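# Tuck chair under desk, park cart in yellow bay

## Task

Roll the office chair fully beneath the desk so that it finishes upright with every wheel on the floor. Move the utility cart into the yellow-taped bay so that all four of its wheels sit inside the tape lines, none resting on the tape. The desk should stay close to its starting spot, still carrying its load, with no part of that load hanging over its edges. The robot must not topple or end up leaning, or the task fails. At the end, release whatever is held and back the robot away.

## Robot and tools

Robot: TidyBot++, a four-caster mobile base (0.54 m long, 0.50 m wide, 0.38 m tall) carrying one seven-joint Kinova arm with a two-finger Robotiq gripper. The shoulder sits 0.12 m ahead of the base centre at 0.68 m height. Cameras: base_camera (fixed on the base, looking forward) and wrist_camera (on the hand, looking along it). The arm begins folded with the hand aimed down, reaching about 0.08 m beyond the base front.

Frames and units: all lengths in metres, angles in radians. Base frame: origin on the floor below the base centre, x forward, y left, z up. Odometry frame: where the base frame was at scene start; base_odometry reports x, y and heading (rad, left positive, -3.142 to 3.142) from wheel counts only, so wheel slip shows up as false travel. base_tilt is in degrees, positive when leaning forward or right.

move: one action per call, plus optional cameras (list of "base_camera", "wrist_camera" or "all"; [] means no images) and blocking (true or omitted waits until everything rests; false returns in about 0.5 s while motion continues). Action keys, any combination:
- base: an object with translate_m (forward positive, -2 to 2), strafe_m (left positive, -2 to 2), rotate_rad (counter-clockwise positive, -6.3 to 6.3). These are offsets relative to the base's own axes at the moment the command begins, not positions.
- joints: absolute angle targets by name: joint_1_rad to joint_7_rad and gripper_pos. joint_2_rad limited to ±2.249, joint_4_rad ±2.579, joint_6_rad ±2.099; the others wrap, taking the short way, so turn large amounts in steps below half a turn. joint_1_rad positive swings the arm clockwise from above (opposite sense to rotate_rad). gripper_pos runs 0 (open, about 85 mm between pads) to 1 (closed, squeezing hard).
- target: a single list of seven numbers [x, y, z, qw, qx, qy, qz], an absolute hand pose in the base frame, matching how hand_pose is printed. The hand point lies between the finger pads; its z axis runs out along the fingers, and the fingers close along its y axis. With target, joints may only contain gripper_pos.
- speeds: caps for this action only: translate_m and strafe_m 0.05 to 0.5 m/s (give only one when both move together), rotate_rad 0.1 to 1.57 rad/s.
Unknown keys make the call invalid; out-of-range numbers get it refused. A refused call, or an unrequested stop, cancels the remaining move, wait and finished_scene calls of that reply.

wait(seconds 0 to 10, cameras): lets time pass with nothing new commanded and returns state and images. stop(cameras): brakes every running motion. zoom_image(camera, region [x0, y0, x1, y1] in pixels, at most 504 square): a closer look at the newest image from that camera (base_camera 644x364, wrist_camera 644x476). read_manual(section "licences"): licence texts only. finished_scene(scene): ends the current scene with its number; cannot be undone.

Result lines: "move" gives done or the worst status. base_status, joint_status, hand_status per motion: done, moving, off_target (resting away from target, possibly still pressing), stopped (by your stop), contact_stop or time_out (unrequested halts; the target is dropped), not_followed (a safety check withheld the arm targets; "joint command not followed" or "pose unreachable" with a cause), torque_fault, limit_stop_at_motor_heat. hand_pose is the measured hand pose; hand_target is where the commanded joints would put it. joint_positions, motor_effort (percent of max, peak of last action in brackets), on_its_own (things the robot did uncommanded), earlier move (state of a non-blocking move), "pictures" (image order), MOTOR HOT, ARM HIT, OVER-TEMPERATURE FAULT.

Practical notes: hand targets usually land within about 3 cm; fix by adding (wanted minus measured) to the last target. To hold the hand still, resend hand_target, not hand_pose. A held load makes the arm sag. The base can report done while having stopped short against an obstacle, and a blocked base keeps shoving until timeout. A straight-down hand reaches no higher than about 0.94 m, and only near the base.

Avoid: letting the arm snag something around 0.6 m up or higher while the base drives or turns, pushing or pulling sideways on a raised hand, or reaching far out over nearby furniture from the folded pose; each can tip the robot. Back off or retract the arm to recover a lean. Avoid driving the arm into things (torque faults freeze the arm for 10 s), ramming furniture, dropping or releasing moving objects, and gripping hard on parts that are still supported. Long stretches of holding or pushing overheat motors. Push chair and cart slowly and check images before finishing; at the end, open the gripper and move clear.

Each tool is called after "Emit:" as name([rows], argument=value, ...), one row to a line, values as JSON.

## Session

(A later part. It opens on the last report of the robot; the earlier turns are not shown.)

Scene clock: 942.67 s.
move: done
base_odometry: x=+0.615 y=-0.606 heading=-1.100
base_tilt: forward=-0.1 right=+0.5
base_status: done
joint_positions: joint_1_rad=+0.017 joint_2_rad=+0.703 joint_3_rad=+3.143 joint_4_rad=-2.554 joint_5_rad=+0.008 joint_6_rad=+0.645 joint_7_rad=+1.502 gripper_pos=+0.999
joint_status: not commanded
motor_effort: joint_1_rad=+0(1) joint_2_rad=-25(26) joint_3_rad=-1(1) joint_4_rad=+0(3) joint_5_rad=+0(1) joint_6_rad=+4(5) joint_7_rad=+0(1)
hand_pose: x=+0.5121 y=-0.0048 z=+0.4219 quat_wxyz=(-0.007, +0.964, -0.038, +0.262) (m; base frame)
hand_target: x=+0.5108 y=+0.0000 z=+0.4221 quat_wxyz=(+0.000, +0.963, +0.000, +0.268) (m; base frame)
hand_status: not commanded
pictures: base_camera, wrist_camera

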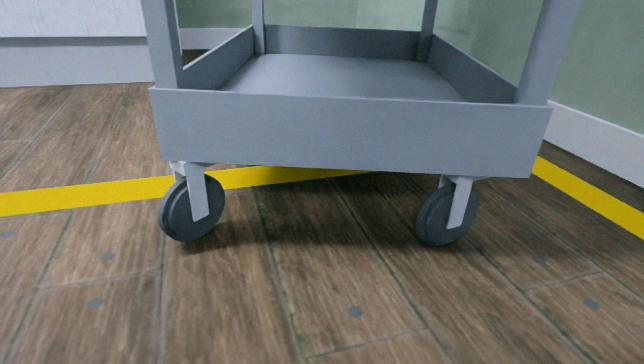

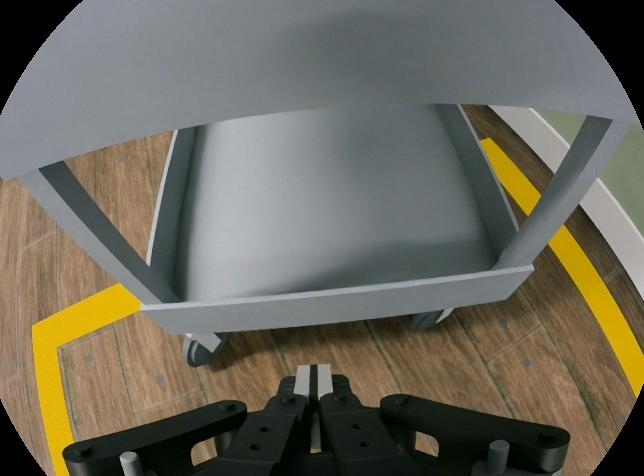

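Emit:
move(base={"translate_m":0.19}, speeds={"translate_m":0.15})

Emit:
move(target=[0.5, 0.0, 0.24, 0, 0.966, 0, 0.259])

Scene clock: 951.20 s.
move: done
base_odometry: x=+0.701 y=-0.775 heading=-1.100
base_tilt: forward=-0.1 right=+0.4
base_status: done
joint_positions: joint_1_rad=+0.017 joint_2_rad=+0.723 joint_3_rad=+3.146 joint_4_rad=-2.589 joint_5_rad=+0.008 joint_6_rad=+0.652 joint_7_rad=+1.503 gripper_pos=+0.999
joint_status: not commanded
motor_effort: joint_1_rad=+0(1) joint_2_rad=-25(29) joint_3_rad=-1(2) joint_4_rad=+0(12) joint_5_rad=+0(1) joint_6_rad=+4(13) joint_7_rad=+1(1)
hand_pose: x=+0.4883 y=-0.0054 z=+0.4117 quat_wxyz=(-0.006, +0.970, -0.039, +0.238) (m; base frame)
hand_target: x=+0.5108 y=+0.0000 z=+0.4221 quat_wxyz=(+0.000, +0.963, +0.000, +0.268) (m; base frame)
hand_status: not commanded
pictures: base_camera, wrist_camera

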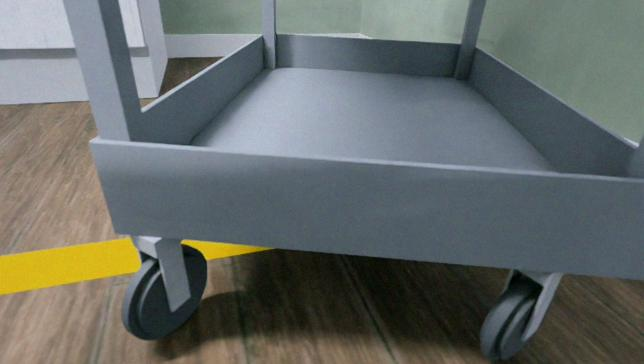

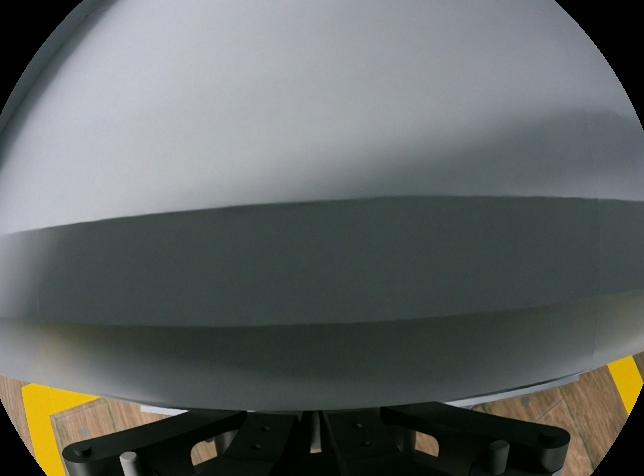

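Scene clock: 953.23 s.
move: off_target
base_odometry: x=+0.701 y=-0.775 heading=-1.100
base_tilt: forward=-0.1 right=+0.4
base_status: not commanded
joint_positions: joint_1_rad=+0.013 joint_2_rad=+1.376 joint_3_rad=+3.150 joint_4_rad=-2.423 joint_5_rad=+0.008 joint_6_rad=+1.118 joint_7_rad=+1.503 gripper_pos=+0.999
joint_status: not commanded
motor_effort: joint_1_rad=+0(2) joint_2_rad=-29(34) joint_3_rad=-1(4) joint_4_rad=-8(10) joint_5_rad=+0(2) joint_6_rad=+4(8) joint_7_rad=+0(1)
hand_pose: x=+0.4778 y=-0.0054 z=+0.2353 quat_wxyz=(-0.005, +0.973, -0.037, +0.228) (m; base frame)
hand_target: x=+0.5000 y=+0.0000 z=+0.2400 quat_wxyz=(+0.000, +0.966, +0.000, +0.259) (m; base frame)
hand_status: off_target (0.023 m and 5.6 deg from the pose sent, 0.172 m and 5.1 deg at the start)
pictures: base_camera, wrist_camera

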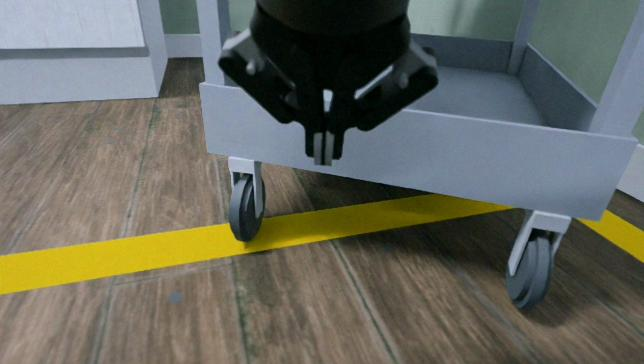

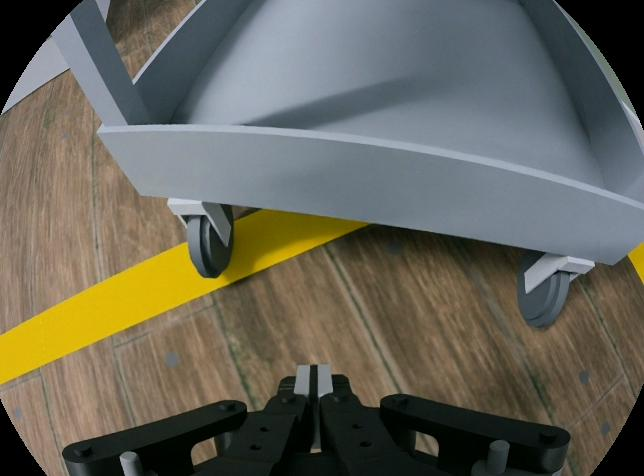

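Emit:
move(base={"translate_m":-0.25}, cameras=[])

Emit:
move(target=[0.6, 0.0, 0.335, 0, 0.924, 0, 0.383])

Emit:
move(base={"translate_m":0.33}, speeds={"translate_m":0.1})

Scene clock: 972.10 s.
move: done
base_odometry: x=+0.587 y=-0.552 heading=-1.100
base_tilt: forward=-0.1 right=+0.4
base_status: done
joint_positions: joint_1_rad=+0.012 joint_2_rad=+1.377 joint_3_rad=+3.150 joint_4_rad=-2.413 joint_5_rad=+0.008 joint_6_rad=+1.127 joint_7_rad=+1.503 gripper_pos=+0.999
joint_status: not commanded
motor_effort: joint_1_rad=+0(3) joint_2_rad=-29(31) joint_3_rad=-1(2) joint_4_rad=-7(9) joint_5_rad=+0(1) joint_6_rad=+4(5) joint_7_rad=+0(1)
hand_pose: x=+0.4856 y=-0.0049 z=+0.2359 quat_wxyz=(-0.006, +0.971, -0.036, +0.237) (m; base frame)
hand_target: x=+0.5000 y=+0.0000 z=+0.2400 quat_wxyz=(+0.000, +0.966, +0.000, +0.259) (m; base frame)
hand_status: not commanded
pictures: none
No camera images: "cameras" was empty.

Scene clock: 973.27 s.
move: off_target
base_odometry: x=+0.587 y=-0.552 heading=-1.100
base_tilt: forward=-0.1 right=+0.5
base_status: not commanded
joint_positions: joint_1_rad=+0.011 joint_2_rad=+1.186 joint_3_rad=+3.150 joint_4_rad=-2.401 joint_5_rad=+0.008 joint_6_rad=+1.165 joint_7_rad=+1.503 gripper_pos=+0.999
joint_status: not commanded
motor_effort: joint_1_rad=+0(1) joint_2_rad=-32(32) joint_3_rad=-1(2) joint_4_rad=-3(8) joint_5_rad=+0(0) joint_6_rad=+6(6) joint_7_rad=+0(1)
hand_pose: x=+0.5788 y=-0.0060 z=+0.3220 quat_wxyz=(-0.008, +0.935, -0.035, +0.352) (m; base frame)
hand_target: x=+0.6000 y=+0.0000 z=+0.3351 quat_wxyz=(+0.000, +0.924, +0.000, +0.383) (m; base frame)
hand_status: off_target (0.026 m and 5.6 deg from the pose sent, 0.151 m and 18.0 deg at the start)
pictures: base_camera, wrist_camera

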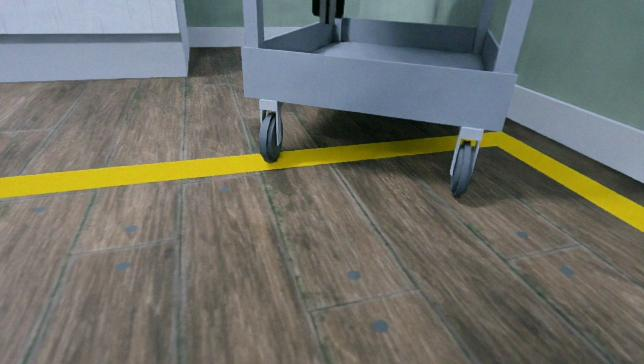

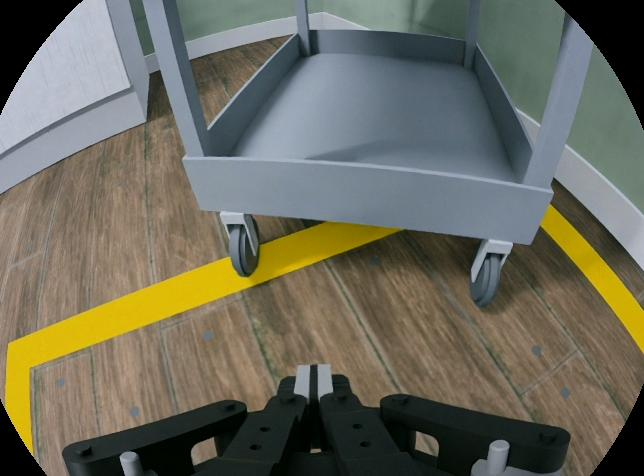

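Scene clock: 977.23 s.
move: done
base_odometry: x=+0.737 y=-0.847 heading=-1.100
base_tilt: forward=-0.1 right=+0.4
base_status: done
joint_positions: joint_1_rad=-0.012 joint_2_rad=+1.182 joint_3_rad=+3.157 joint_4_rad=-2.396 joint_5_rad=+0.008 joint_6_rad=+1.167 joint_7_rad=+1.503 gripper_pos=+0.999
joint_status: not commanded
motor_effort: joint_1_rad=+0(9) joint_2_rad=-32(32) joint_3_rad=-1(2) joint_4_rad=-3(5) joint_5_rad=+0(1) joint_6_rad=+5(7) joint_7_rad=+1(1)
hand_pose: x=+0.5835 y=+0.0014 z=+0.3245 quat_wxyz=(-0.009, +0.934, -0.024, +0.357) (m; base frame)
hand_target: x=+0.6000 y=+0.0000 z=+0.3351 quat_wxyz=(+0.000, +0.924, +0.000, +0.383) (m; base frame)
hand_status: not commanded
pictures: base_camera, wrist_camera

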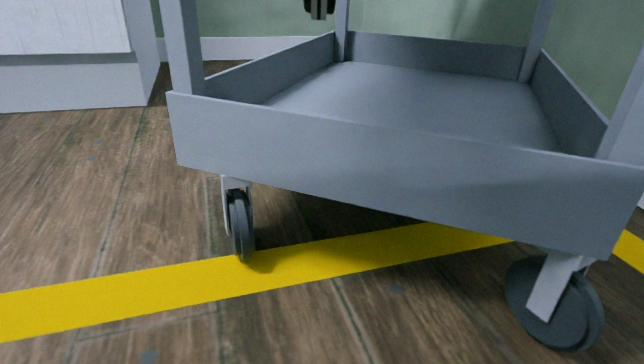

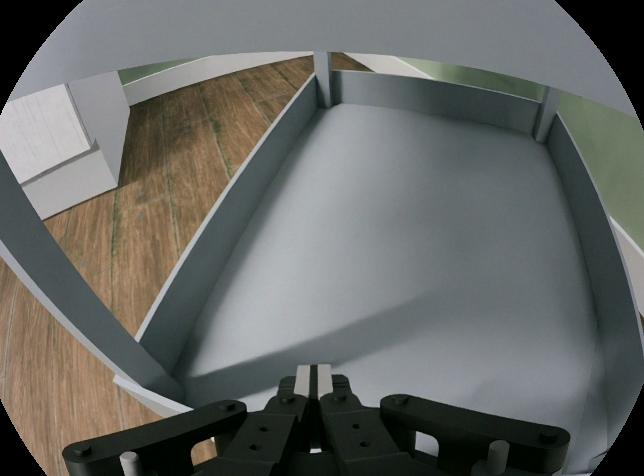

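Emit:
move(target=[0.6, 0.0, 0.245, 0, 0.924, 0, 0.383])

Emit:
move(base={"translate_m":-0.45}, speeds={"translate_m":0.1})

Scene clock: 986.60 s.
move: off_target
base_odometry: x=+0.737 y=-0.846 heading=-1.100
base_tilt: forward=+0.0 right=+0.5
base_status: not commanded
joint_positions: joint_1_rad=-0.007 joint_2_rad=+1.442 joint_3_rad=+3.157 joint_4_rad=-2.246 joint_5_rad=+0.008 joint_6_rad=+1.264 joint_7_rad=+1.503 gripper_pos=+0.999
joint_status: not commanded
motor_effort: joint_1_rad=+0(11) joint_2_rad=-33(36) joint_3_rad=-1(2) joint_4_rad=-4(5) joint_5_rad=+0(1) joint_6_rad=+7(7) joint_7_rad=+1(1)
hand_pose: x=+0.5779 y=-0.0005 z=+0.2326 quat_wxyz=(-0.009, +0.936, -0.024, +0.351) (m; base frame)
hand_target: x=+0.6000 y=+0.0000 z=+0.2450 quat_wxyz=(+0.000, +0.924, +0.000, +0.383) (m; base frame)
hand_status: off_target (0.025 m and 4.9 deg from the pose sent, 0.081 m and 4.3 deg at the start)
pictures: base_camera, wrist_camera

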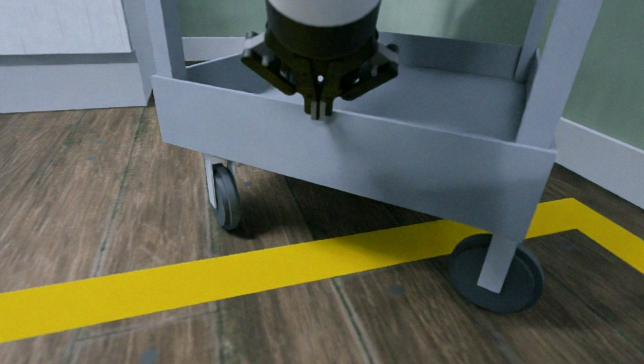

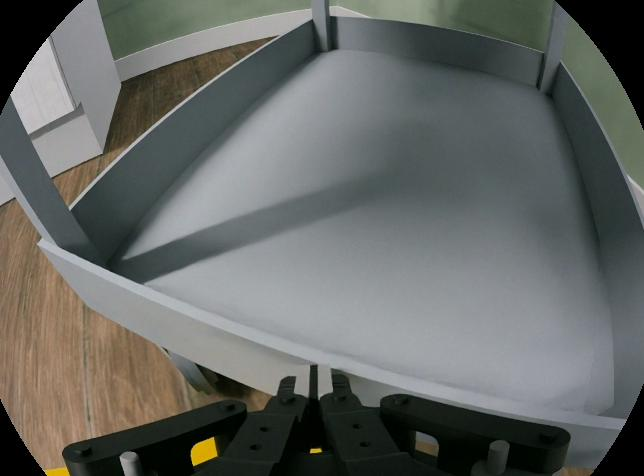

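Scene clock: 991.60 s.
move: done
base_odometry: x=+0.532 y=-0.445 heading=-1.100
base_tilt: forward=-0.1 right=+0.4
base_status: done
joint_positions: joint_1_rad=-0.007 joint_2_rad=+1.442 joint_3_rad=+3.157 joint_4_rad=-2.241 joint_5_rad=+0.008 joint_6_rad=+1.265 joint_7_rad=+1.503 gripper_pos=+0.999
joint_status: not commanded
motor_effort: joint_1_rad=+0(1) joint_2_rad=-32(34) joint_3_rad=-1(2) joint_4_rad=-5(6) joint_5_rad=+0(1) joint_6_rad=+6(6) joint_7_rad=+0(1)
hand_pose: x=+0.5807 y=-0.0005 z=+0.2332 quat_wxyz=(-0.009, +0.935, -0.024, +0.354) (m; base frame)
hand_target: x=+0.6000 y=+0.0000 z=+0.2450 quat_wxyz=(+0.000, +0.924, +0.000, +0.383) (m; base frame)
hand_status: not commanded
pictures: base_camera, wrist_camera

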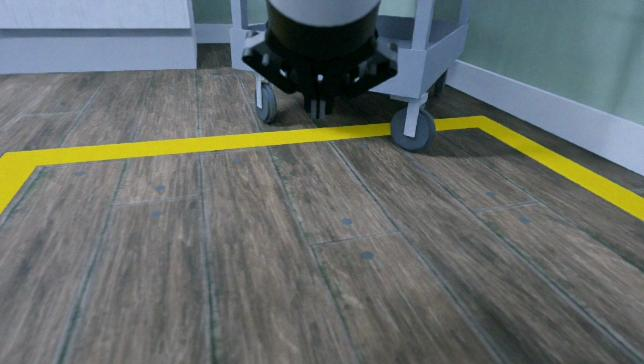

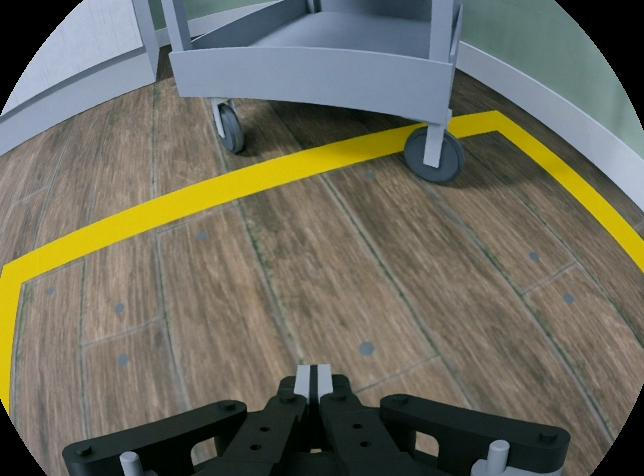

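Emit:
move(target=[0.65, 0.0, 0.5, 0, 0.793, 0, 0.609], joints={"gripper_pos":0}, base={"strafe_m":0.19})

Scene clock: 1009.37 s.
move: off_target
base_odometry: x=+0.702 y=-0.359 heading=-1.099
base_tilt: forward=-0.1 right=+0.4
base_status: done
joint_positions: joint_1_rad=-0.011 joint_2_rad=+1.156 joint_3_rad=+3.155 joint_4_rad=-2.479 joint_5_rad=+0.008 joint_6_rad=+1.770 joint_7_rad=+1.503 gripper_pos=+0.000
joint_status: all done
motor_effort: joint_1_rad=+0(4) joint_2_rad=-32(36) joint_3_rad=-1(3) joint_4_rad=-3(5) joint_5_rad=+1(1) joint_6_rad=+8(9) joint_7_rad=+1(1)
hand_pose: x=+0.6531 y=+0.0043 z=+0.4842 quat_wxyz=(-0.021, +0.803, -0.020, +0.595) (m; base frame)
hand_target: x=+0.6500 y=+0.0000 z=+0.5000 quat_wxyz=(+0.000, +0.793, +0.000, +0.609) (m; base frame)
hand_status: off_target (0.017 m and 3.8 deg from the pose sent, 0.276 m and 33.7 deg at the start)
pictures: base_camera, wrist_camera

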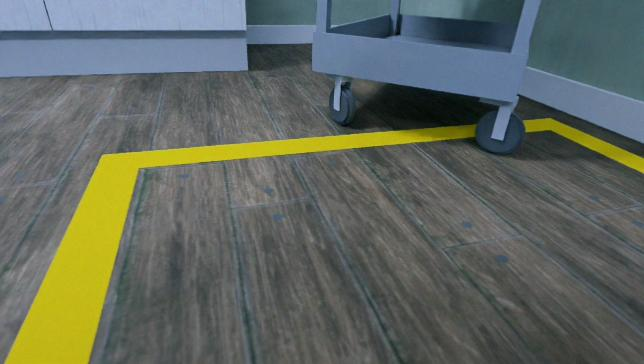

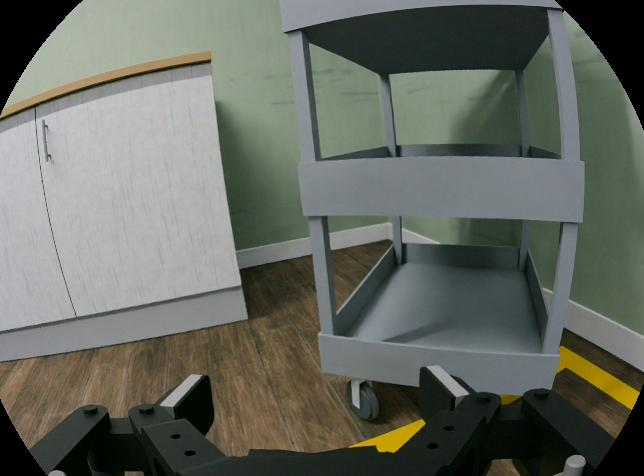

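Emit:
move(target=[0.68, 0.0, 0.69, 0, 0.924, 0, 0.383], joints={"gripper_pos":1}, base={"strafe_m":-0.13})

Emit:
move(base={"translate_m":0.25}, speeds={"translate_m":0.15})

Scene clock: 1026.40 s.
move: off_target
base_odometry: x=+0.586 y=-0.418 heading=-1.098
base_tilt: forward=-0.1 right=+0.5
base_status: done
joint_positions: joint_1_rad=-0.002 joint_2_rad=+0.214 joint_3_rad=+3.153 joint_4_rad=-2.019 joint_5_rad=+0.008 joint_6_rad=-0.121 joint_7_rad=+1.517 gripper_pos=+0.999
joint_status: all done
motor_effort: joint_1_rad=+0(4) joint_2_rad=-25(33) joint_3_rad=-1(2) joint_4_rad=+17(18) joint_5_rad=+0(1) joint_6_rad=+6(9) joint_7_rad=+0(1)
hand_pose: x=+0.6768 y=-0.0039 z=+0.6797 quat_wxyz=(-0.006, +0.923, -0.025, +0.383) (m; base frame)
hand_target: x=+0.6800 y=+0.0000 z=+0.6900 quat_wxyz=(+0.000, +0.924, +0.000, +0.383) (m; base frame)
hand_status: off_target (0.011 m and 3.0 deg from the pose sent, 0.208 m and 28.3 deg at the start)
pictures: base_camera, wrist_camera

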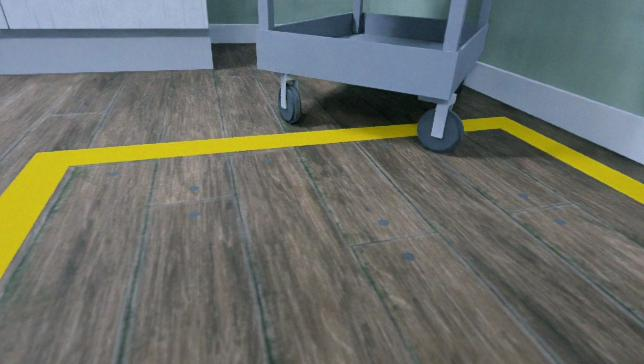

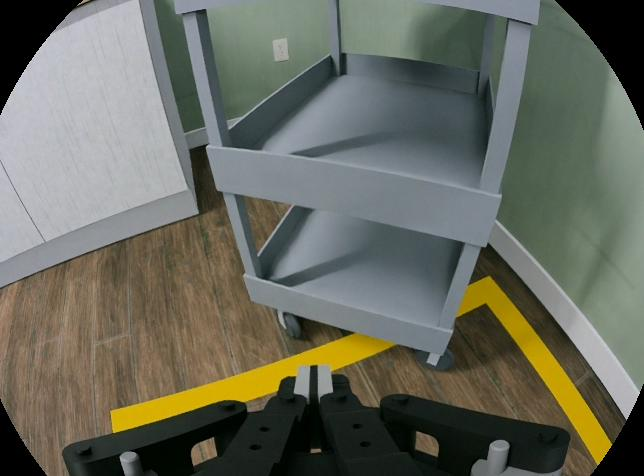

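Scene clock: 1028.70 s.
move: done
base_odometry: x=+0.699 y=-0.641 heading=-1.099
base_tilt: forward=-0.1 right=+0.5
base_status: done
joint_positions: joint_1_rad=-0.002 joint_2_rad=+0.211 joint_3_rad=+3.152 joint_4_rad=-2.015 joint_5_rad=+0.008 joint_6_rad=-0.126 joint_7_rad=+1.517 gripper_pos=+0.999
joint_status: not commanded
motor_effort: joint_1_rad=+0(1) joint_2_rad=-24(27) joint_3_rad=+0(1) joint_4_rad=+17(18) joint_5_rad=+0(1) joint_6_rad=+6(7) joint_7_rad=+0(1)
hand_pose: x=+0.6776 y=-0.0033 z=+0.6824 quat_wxyz=(-0.006, +0.923, -0.025, +0.384) (m; base frame)
hand_target: x=+0.6800 y=+0.0000 z=+0.6900 quat_wxyz=(+0.000, +0.924, +0.000, +0.383) (m; base frame)
hand_status: not commanded
pictures: base_camera, wrist_camera

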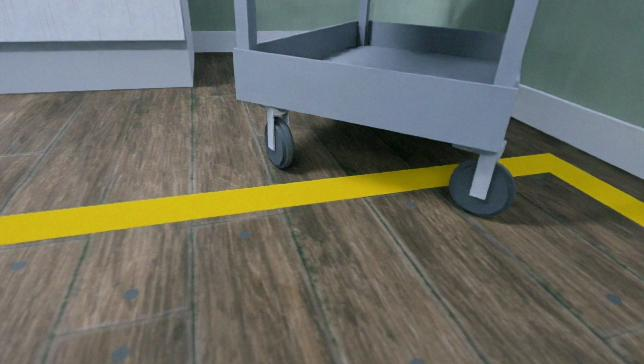

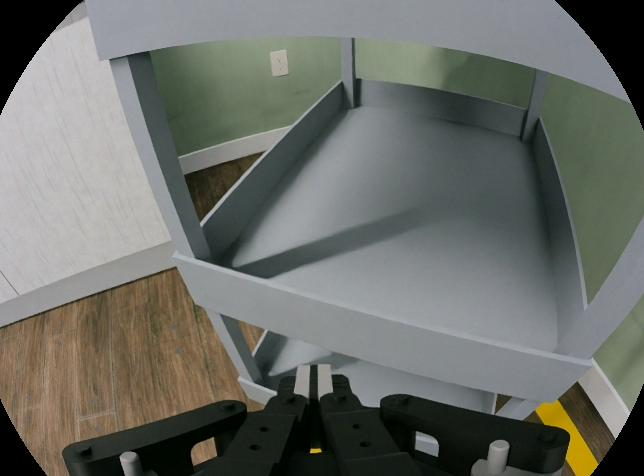

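Emit:
move(base={"translate_m":0.19}, speeds={"translate_m":0.1})

Emit:
move(target=[0.68, 0.0, 0.56, 0, 0.924, 0, 0.383])

Scene clock: 1043.67 s.
move: done
base_odometry: x=+0.786 y=-0.810 heading=-1.099
base_tilt: forward=+0.0 right=+0.4
base_status: done
joint_positions: joint_1_rad=-0.002 joint_2_rad=+0.208 joint_3_rad=+3.145 joint_4_rad=-2.011 joint_5_rad=+0.008 joint_6_rad=-0.133 joint_7_rad=+1.518 gripper_pos=+0.999
joint_status: not commanded
motor_effort: joint_1_rad=+0(3) joint_2_rad=-24(27) joint_3_rad=+0(2) joint_4_rad=+17(25) joint_5_rad=+0(1) joint_6_rad=+6(9) joint_7_rad=+1(1)
hand_pose: x=+0.6775 y=+0.0003 z=+0.6845 quat_wxyz=(-0.008, +0.923, -0.022, +0.385) (m; base frame)
hand_target: x=+0.6800 y=+0.0000 z=+0.6900 quat_wxyz=(+0.000, +0.924, +0.000, +0.383) (m; base frame)
hand_status: not commanded
pictures: base_camera, wrist_camera

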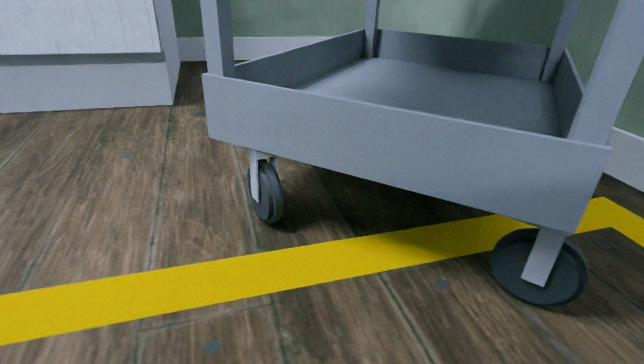

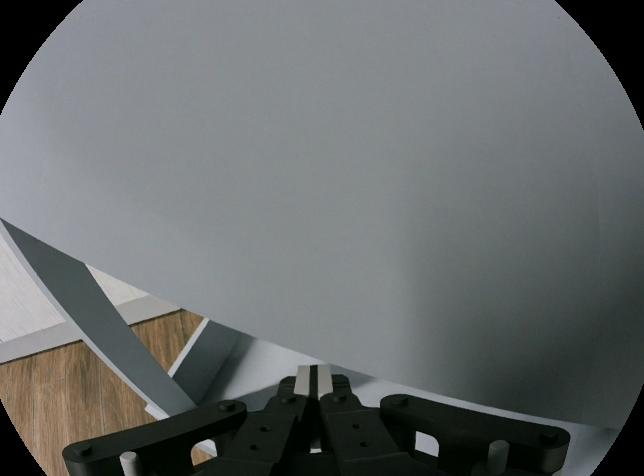

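Scene clock: 1045.30 s.
move: off_target
base_odometry: x=+0.786 y=-0.810 heading=-1.099
base_tilt: forward=-0.1 right=+0.5
base_status: not commanded
joint_positions: joint_1_rad=-0.002 joint_2_rad=+0.473 joint_3_rad=+3.140 joint_4_rad=-2.157 joint_5_rad=+0.008 joint_6_rad=+0.243 joint_7_rad=+1.518 gripper_pos=+0.999
joint_status: not commanded
motor_effort: joint_1_rad=+0(4) joint_2_rad=-28(32) joint_3_rad=+0(3) joint_4_rad=+11(18) joint_5_rad=+0(1) joint_6_rad=+5(7) joint_7_rad=+1(1)
hand_pose: x=+0.6774 y=+0.0038 z=+0.5550 quat_wxyz=(-0.010, +0.930, -0.019, +0.368) (m; base frame)
hand_target: x=+0.6800 y=+0.0000 z=+0.5600 quat_wxyz=(+0.000, +0.924, +0.000, +0.383) (m; base frame)
hand_status: off_target (0.007 m and 3.1 deg from the pose sent, 0.125 m and 2.6 deg at the start)
pictures: base_camera, wrist_camera

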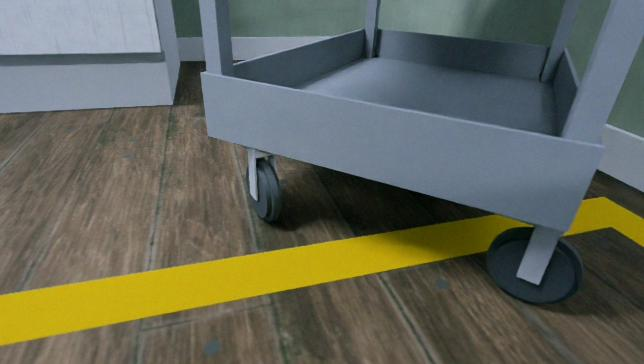

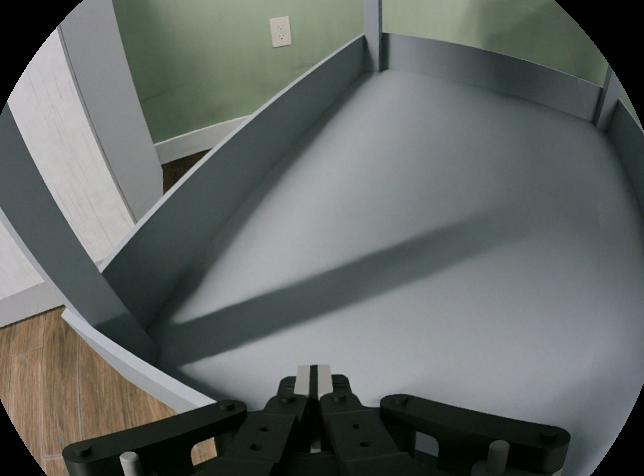

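Well in. Lower a bit and pull.

Emit:
move(target=[0.68, 0.0, 0.525, 0, 0.924, 0, 0.383], cameras=[])

Emit:
move(base={"translate_m":-0.35}, speeds={"translate_m":0.1})

Scene clock: 1050.53 s.
move: off_target
base_odometry: x=+0.786 y=-0.810 heading=-1.099
base_tilt: forward=-0.1 right=+0.4
base_status: not commanded
joint_positions: joint_1_rad=-0.002 joint_2_rad=+0.542 joint_3_rad=+3.140 joint_4_rad=-2.175 joint_5_rad=+0.008 joint_6_rad=+0.369 joint_7_rad=+1.518 gripper_pos=+0.999
joint_status: not commanded
motor_effort: joint_1_rad=+0(1) joint_2_rad=-28(31) joint_3_rad=-1(1) joint_4_rad=+9(13) joint_5_rad=+0(1) joint_6_rad=+4(7) joint_7_rad=+1(1)
hand_pose: x=+0.6872 y=+0.0041 z=+0.5376 quat_wxyz=(-0.011, +0.922, -0.019, +0.386) (m; base frame)
hand_target: x=+0.6800 y=+0.0000 z=+0.5250 quat_wxyz=(+0.000, +0.924, +0.000, +0.383) (m; base frame)
hand_status: off_target (0.015 m and 2.6 deg from the pose sent, 0.030 m and 3.1 deg at the start)
pictures: none
No camera images: "cameras" was empty.

Scene clock: 1054.57 s.
move: done
base_odometry: x=+0.626 y=-0.498 heading=-1.099
base_tilt: forward=-0.1 right=+0.4
base_status: done
joint_positions: joint_1_rad=+0.005 joint_2_rad=+0.568 joint_3_rad=+3.151 joint_4_rad=-2.195 joint_5_rad=+0.008 joint_6_rad=+0.412 joint_7_rad=+1.518 gripper_pos=+0.999
joint_status: not commanded
motor_effort: joint_1_rad=+0(5) joint_2_rad=-30(33) joint_3_rad=-1(6) joint_4_rad=+10(12) joint_5_rad=+0(2) joint_6_rad=+6(7) joint_7_rad=+0(1)
hand_pose: x=+0.6826 y=-0.0057 z=+0.5250 quat_wxyz=(-0.006, +0.923, -0.026, +0.385) (m; base frame)
hand_target: x=+0.6800 y=+0.0000 z=+0.5250 quat_wxyz=(+0.000, +0.924, +0.000, +0.383) (m; base frame)
hand_status: not commanded
pictures: base_camera, wrist_camera

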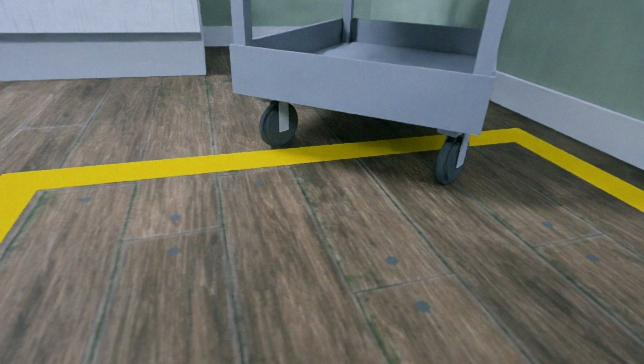

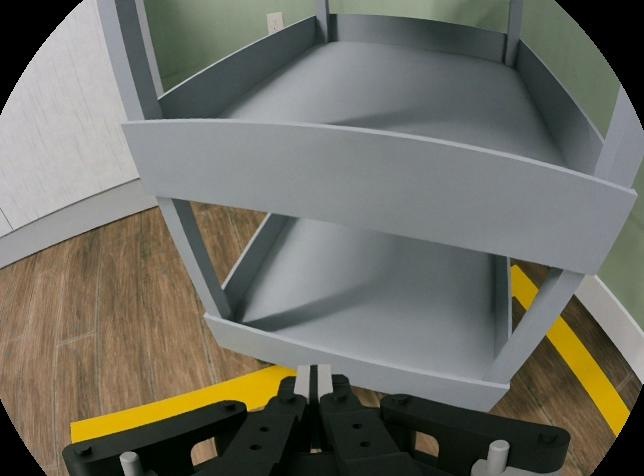

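Emit:
move(target=[0.6, 0.0, 0.645, 0, 0.966, 0, 0.259], cameras=[])

Emit:
move(base={"translate_m":0.27}, speeds={"translate_m":0.1})

Scene clock: 1074.00 s.
move: off_target
base_odometry: x=+0.626 y=-0.498 heading=-1.099
base_tilt: forward=+0.0 right=+0.4
base_status: not commanded
joint_positions: joint_1_rad=+0.005 joint_2_rad=+0.175 joint_3_rad=+3.151 joint_4_rad=-2.054 joint_5_rad=+0.008 joint_6_rad=-0.388 joint_7_rad=+1.518 gripper_pos=+0.999
joint_status: not commanded
motor_effort: joint_1_rad=+0(1) joint_2_rad=-22(32) joint_3_rad=+0(1) joint_4_rad=+16(16) joint_5_rad=+0(0) joint_6_rad=+5(6) joint_7_rad=+0(1)
hand_pose: x=+0.5969 y=-0.0064 z=+0.6345 quat_wxyz=(-0.002, +0.965, -0.029, +0.260) (m; base frame)
hand_target: x=+0.6000 y=+0.0000 z=+0.6450 quat_wxyz=(+0.000, +0.966, +0.000, +0.259) (m; base frame)
hand_status: off_target (0.013 m and 3.3 deg from the pose sent, 0.146 m and 15.5 deg at the start)
pictures: none
No camera images: "cameras" was empty.

Scene clock: 1077.23 s.
move: done
base_odometry: x=+0.749 y=-0.739 heading=-1.098
base_tilt: forward=-0.1 right=+0.4
base_status: done
joint_positions: joint_1_rad=+0.005 joint_2_rad=+0.171 joint_3_rad=+3.151 joint_4_rad=-2.049 joint_5_rad=+0.008 joint_6_rad=-0.393 joint_7_rad=+1.518 gripper_pos=+0.999
joint_status: not commanded
motor_effort: joint_1_rad=+0(1) joint_2_rad=-24(25) joint_3_rad=-1(1) joint_4_rad=+16(17) joint_5_rad=+0(1) joint_6_rad=+4(5) joint_7_rad=+1(1)
hand_pose: x=+0.5980 y=-0.0064 z=+0.6374 quat_wxyz=(-0.002, +0.965, -0.029, +0.261) (m; base frame)
hand_target: x=+0.6000 y=+0.0000 z=+0.6450 quat_wxyz=(+0.000, +0.966, +0.000, +0.259) (m; base frame)
hand_status: not commanded
pictures: base_camera, wrist_camera

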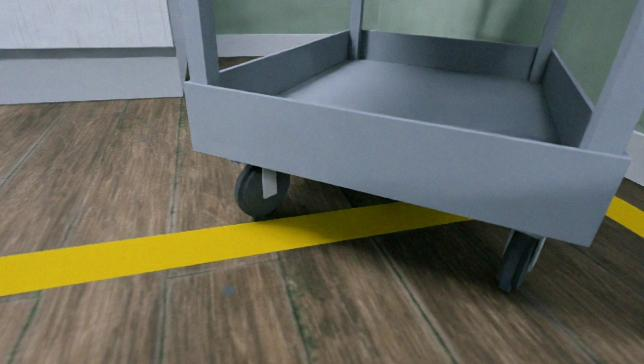

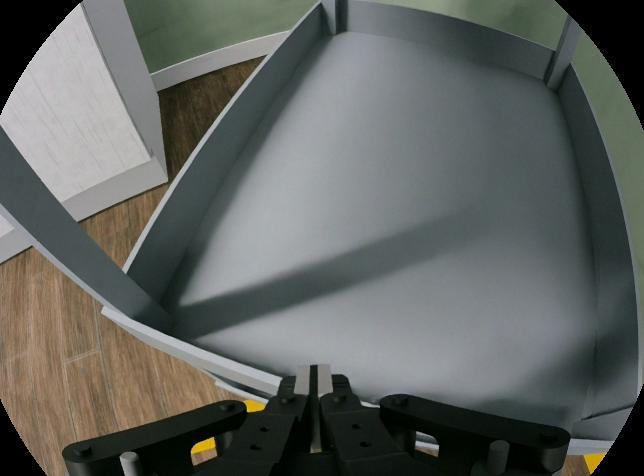

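Emit:
move(base={"translate_m":0.06}, speeds={"translate_m":0.1}, cameras=[])

Emit:
move(target=[0.61, 0.0, 0.51, 0, 0.966, 0, 0.259])

Emit:
move(base={"translate_m":-0.25}, speeds={"translate_m":0.06})

Scene clock: 1084.53 s.
move: done
base_odometry: x=+0.777 y=-0.792 heading=-1.097
base_tilt: forward=-0.1 right=+0.4
base_status: done
joint_positions: joint_1_rad=+0.005 joint_2_rad=+0.161 joint_3_rad=+3.151 joint_4_rad=-2.047 joint_5_rad=+0.008 joint_6_rad=-0.421 joint_7_rad=+1.519 gripper_pos=+0.999
joint_status: not commanded
motor_effort: joint_1_rad=+1(2) joint_2_rad=-20(24) joint_3_rad=+0(1) joint_4_rad=+19(26) joint_5_rad=+0(2) joint_6_rad=+5(10) joint_7_rad=+1(2)
hand_pose: x=+0.5922 y=-0.0063 z=+0.6391 quat_wxyz=(-0.002, +0.967, -0.029, +0.254) (m; base frame)
hand_target: x=+0.6000 y=+0.0000 z=+0.6450 quat_wxyz=(+0.000, +0.966, +0.000, +0.259) (m; base frame)
hand_status: not commanded
pictures: none
No camera images: "cameras" was empty.

Scene clock: 1086.23 s.
move: off_target
base_odometry: x=+0.777 y=-0.792 heading=-1.097
base_tilt: forward=-0.1 right=+0.5
base_status: not commanded
joint_positions: joint_1_rad=+0.005 joint_2_rad=+0.439 joint_3_rad=+3.146 joint_4_rad=-2.143 joint_5_rad=+0.008 joint_6_rad=+0.020 joint_7_rad=+1.519 gripper_pos=+0.999
joint_status: not commanded
motor_effort: joint_1_rad=-1(3) joint_2_rad=-23(29) joint_3_rad=-2(4) joint_4_rad=+8(19) joint_5_rad=+0(1) joint_6_rad=+1(6) joint_7_rad=+0(1)
hand_pose: x=+0.6350 y=-0.0035 z=+0.5356 quat_wxyz=(-0.004, +0.958, -0.025, +0.285) (m; base frame)
hand_target: x=+0.6100 y=+0.0000 z=+0.5100 quat_wxyz=(+0.000, +0.966, +0.000, +0.259) (m; base frame)
hand_status: off_target (0.036 m and 4.3 deg from the pose sent, 0.131 m and 3.4 deg at the start)
pictures: base_camera, wrist_camera

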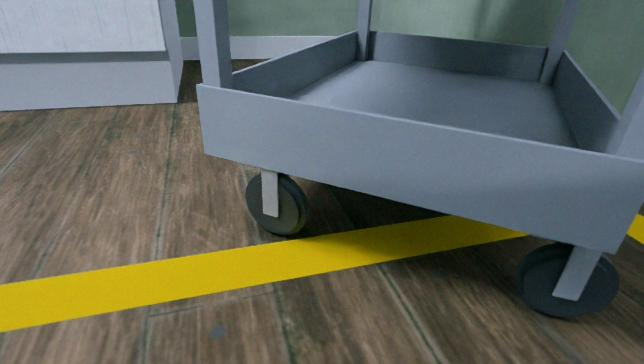

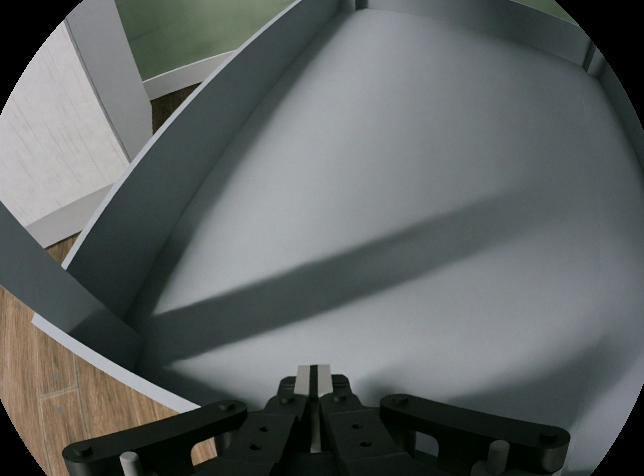

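Scene clock: 1091.10 s.
move: done
base_odometry: x=+0.662 y=-0.570 heading=-1.097
base_tilt: forward=-0.1 right=+0.4
base_status: done
joint_positions: joint_1_rad=+0.005 joint_2_rad=+0.445 joint_3_rad=+3.145 joint_4_rad=-2.161 joint_5_rad=+0.008 joint_6_rad=+0.069 joint_7_rad=+1.519 gripper_pos=+0.999
joint_status: not commanded
motor_effort: joint_1_rad=+0(3) joint_2_rad=-25(27) joint_3_rad=+0(4) joint_4_rad=+10(10) joint_5_rad=+0(1) joint_6_rad=+3(6) joint_7_rad=+1(1)
hand_pose: x=+0.6375 y=-0.0034 z=+0.5350 quat_wxyz=(-0.005, +0.954, -0.025, +0.298) (m; base frame)
hand_target: x=+0.6100 y=+0.0000 z=+0.5100 quat_wxyz=(+0.000, +0.966, +0.000, +0.259) (m; base frame)
hand_status: not commanded
pictures: base_camera, wrist_camera

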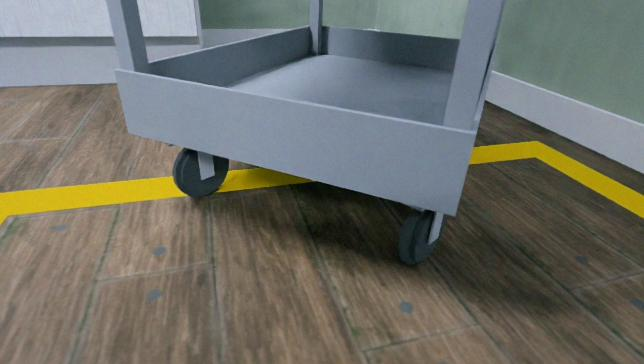

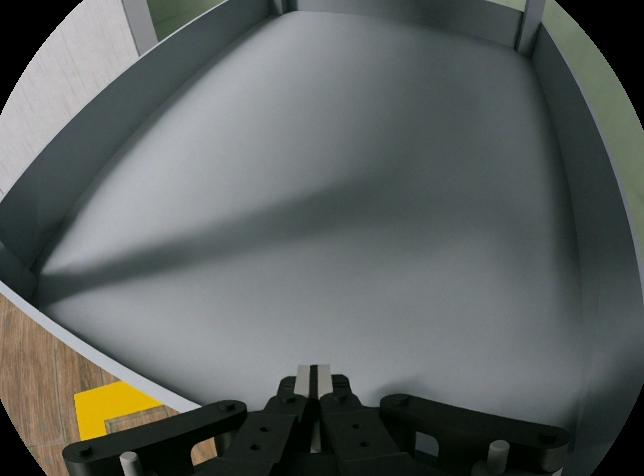

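Emit:
move(base={"translate_m":-0.45}, speeds={"translate_m":0.06})

Scene clock: 1106.53 s.
move: done
base_odometry: x=+0.457 y=-0.169 heading=-1.097
base_tilt: forward=-0.1 right=+0.5
base_status: done
joint_positions: joint_1_rad=+0.005 joint_2_rad=+0.444 joint_3_rad=+3.128 joint_4_rad=-2.169 joint_5_rad=+0.008 joint_6_rad=+0.070 joint_7_rad=+1.519 gripper_pos=+0.999
joint_status: not commanded
motor_effort: joint_1_rad=+0(5) joint_2_rad=-22(27) joint_3_rad=-1(4) joint_4_rad=+10(11) joint_5_rad=+0(1) joint_6_rad=+4(5) joint_7_rad=+0(1)
hand_pose: x=+0.6335 y=+0.0061 z=+0.5333 quat_wxyz=(-0.011, +0.955, -0.019, +0.295) (m; base frame)
hand_target: x=+0.6100 y=+0.0000 z=+0.5100 quat_wxyz=(+0.000, +0.966, +0.000, +0.259) (m; base frame)
hand_status: not commanded
pictures: base_camera, wrist_camera

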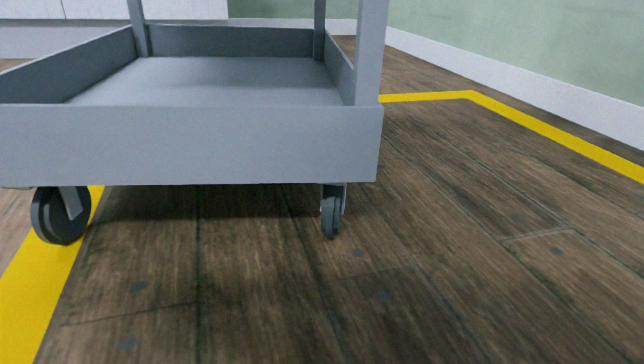

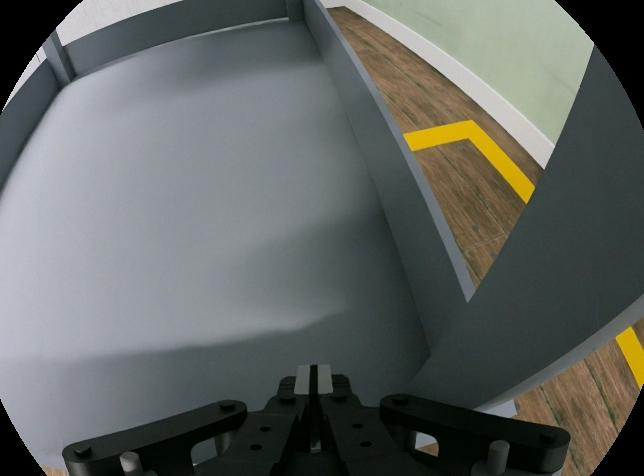

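Emit:
move(base={"strafe_m":-0.28}, speeds={"strafe_m":0.06})

Scene clock: 1119.57 s.
move: done
base_odometry: x=+0.208 y=-0.297 heading=-1.097
base_tilt: forward=-0.1 right=+0.5
base_status: done
joint_positions: joint_1_rad=-0.007 joint_2_rad=+0.447 joint_3_rad=+3.126 joint_4_rad=-2.170 joint_5_rad=+0.008 joint_6_rad=+0.070 joint_7_rad=+1.519 gripper_pos=+0.999
joint_status: not commanded
motor_effort: joint_1_rad=+1(7) joint_2_rad=-25(27) joint_3_rad=+0(6) joint_4_rad=+10(11) joint_5_rad=+0(1) joint_6_rad=+3(5) joint_7_rad=+1(1)
hand_pose: x=+0.6327 y=+0.0132 z=+0.5316 quat_wxyz=(-0.013, +0.956, -0.012, +0.293) (m; base frame)
hand_target: x=+0.6100 y=+0.0000 z=+0.5100 quat_wxyz=(+0.000, +0.966, +0.000, +0.259) (m; base frame)
hand_status: not commanded
pictures: base_camera, wrist_camera

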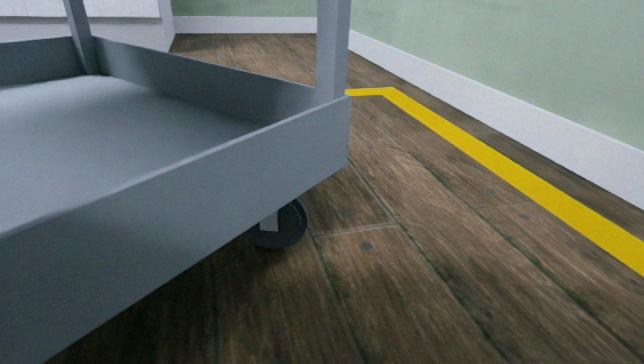

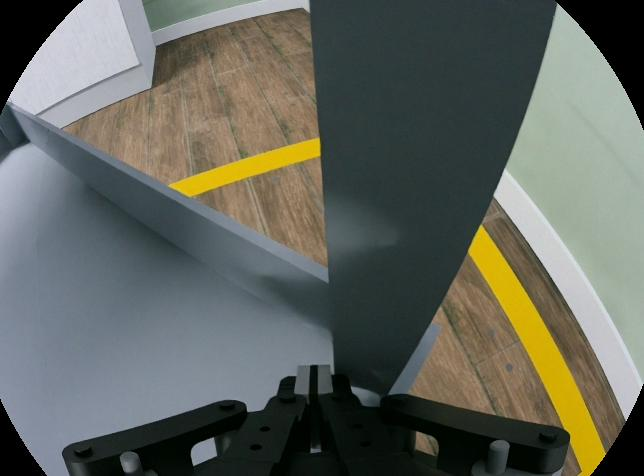

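Emit:
move(target=[0.6, 0.03, 0.64, 0, 0.966, 0, 0.259], cameras=[])

Emit:
move(base={"translate_m":-0.55}, speeds={"translate_m":0.2})

Scene clock: 1130.83 s.
move: off_target
base_odometry: x=+0.208 y=-0.297 heading=-1.097
base_tilt: forward=-0.1 right=+0.5
base_status: not commanded
joint_positions: joint_1_rad=-0.094 joint_2_rad=+0.225 joint_3_rad=+3.171 joint_4_rad=-2.082 joint_5_rad=+0.042 joint_6_rad=-0.389 joint_7_rad=+1.480 gripper_pos=+0.999
joint_status: not commanded
motor_effort: joint_1_rad=+0(2) joint_2_rad=-29(34) joint_3_rad=-1(2) joint_4_rad=+18(22) joint_5_rad=+0(1) joint_6_rad=+6(11) joint_7_rad=+1(1)
hand_pose: x=+0.5796 y=+0.0261 z=+0.5998 quat_wxyz=(-0.002, +0.975, +0.005, +0.221) (m; base frame)
hand_target: x=+0.6000 y=+0.0300 z=+0.6400 quat_wxyz=(+0.000, +0.966, +0.000, +0.259) (m; base frame)
hand_status: off_target (0.045 m and 4.5 deg from the pose sent, 0.114 m and 4.6 deg at the start)
pictures: none
No camera images: "cameras" was empty.

Scene clock: 1134.30 s.
move: done
base_odometry: x=-0.043 y=+0.193 heading=-1.097
base_tilt: forward=-0.1 right=+0.4
base_status: done
joint_positions: joint_1_rad=-0.098 joint_2_rad=+0.176 joint_3_rad=+3.172 joint_4_rad=-2.052 joint_5_rad=+0.043 joint_6_rad=-0.394 joint_7_rad=+1.480 gripper_pos=+0.999
joint_status: not commanded
motor_effort: joint_1_rad=+0(1) joint_2_rad=-23(36) joint_3_rad=-1(1) joint_4_rad=+15(19) joint_5_rad=+0(1) joint_6_rad=+5(6) joint_7_rad=+1(1)
hand_pose: x=+0.5957 y=+0.0287 z=+0.6341 quat_wxyz=(-0.005, +0.966, +0.007, +0.257) (m; base frame)
hand_target: x=+0.6000 y=+0.0300 z=+0.6400 quat_wxyz=(+0.000, +0.966, +0.000, +0.259) (m; base frame)
hand_status: not commanded
pictures: base_camera, wrist_camera

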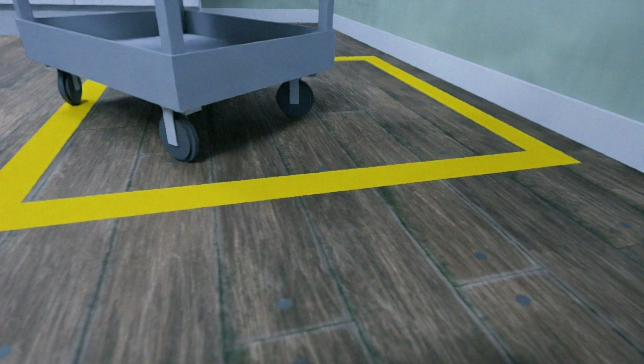

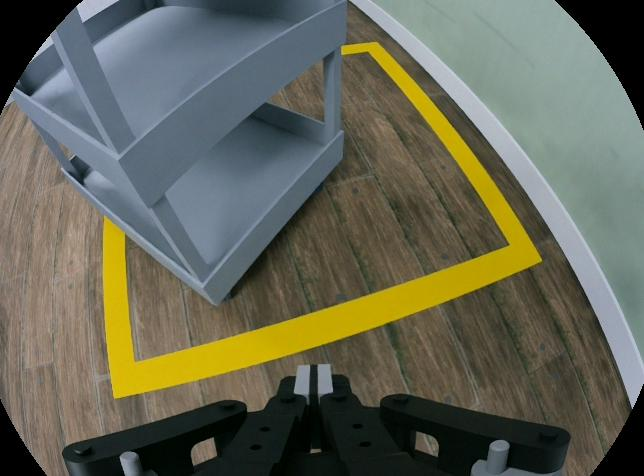

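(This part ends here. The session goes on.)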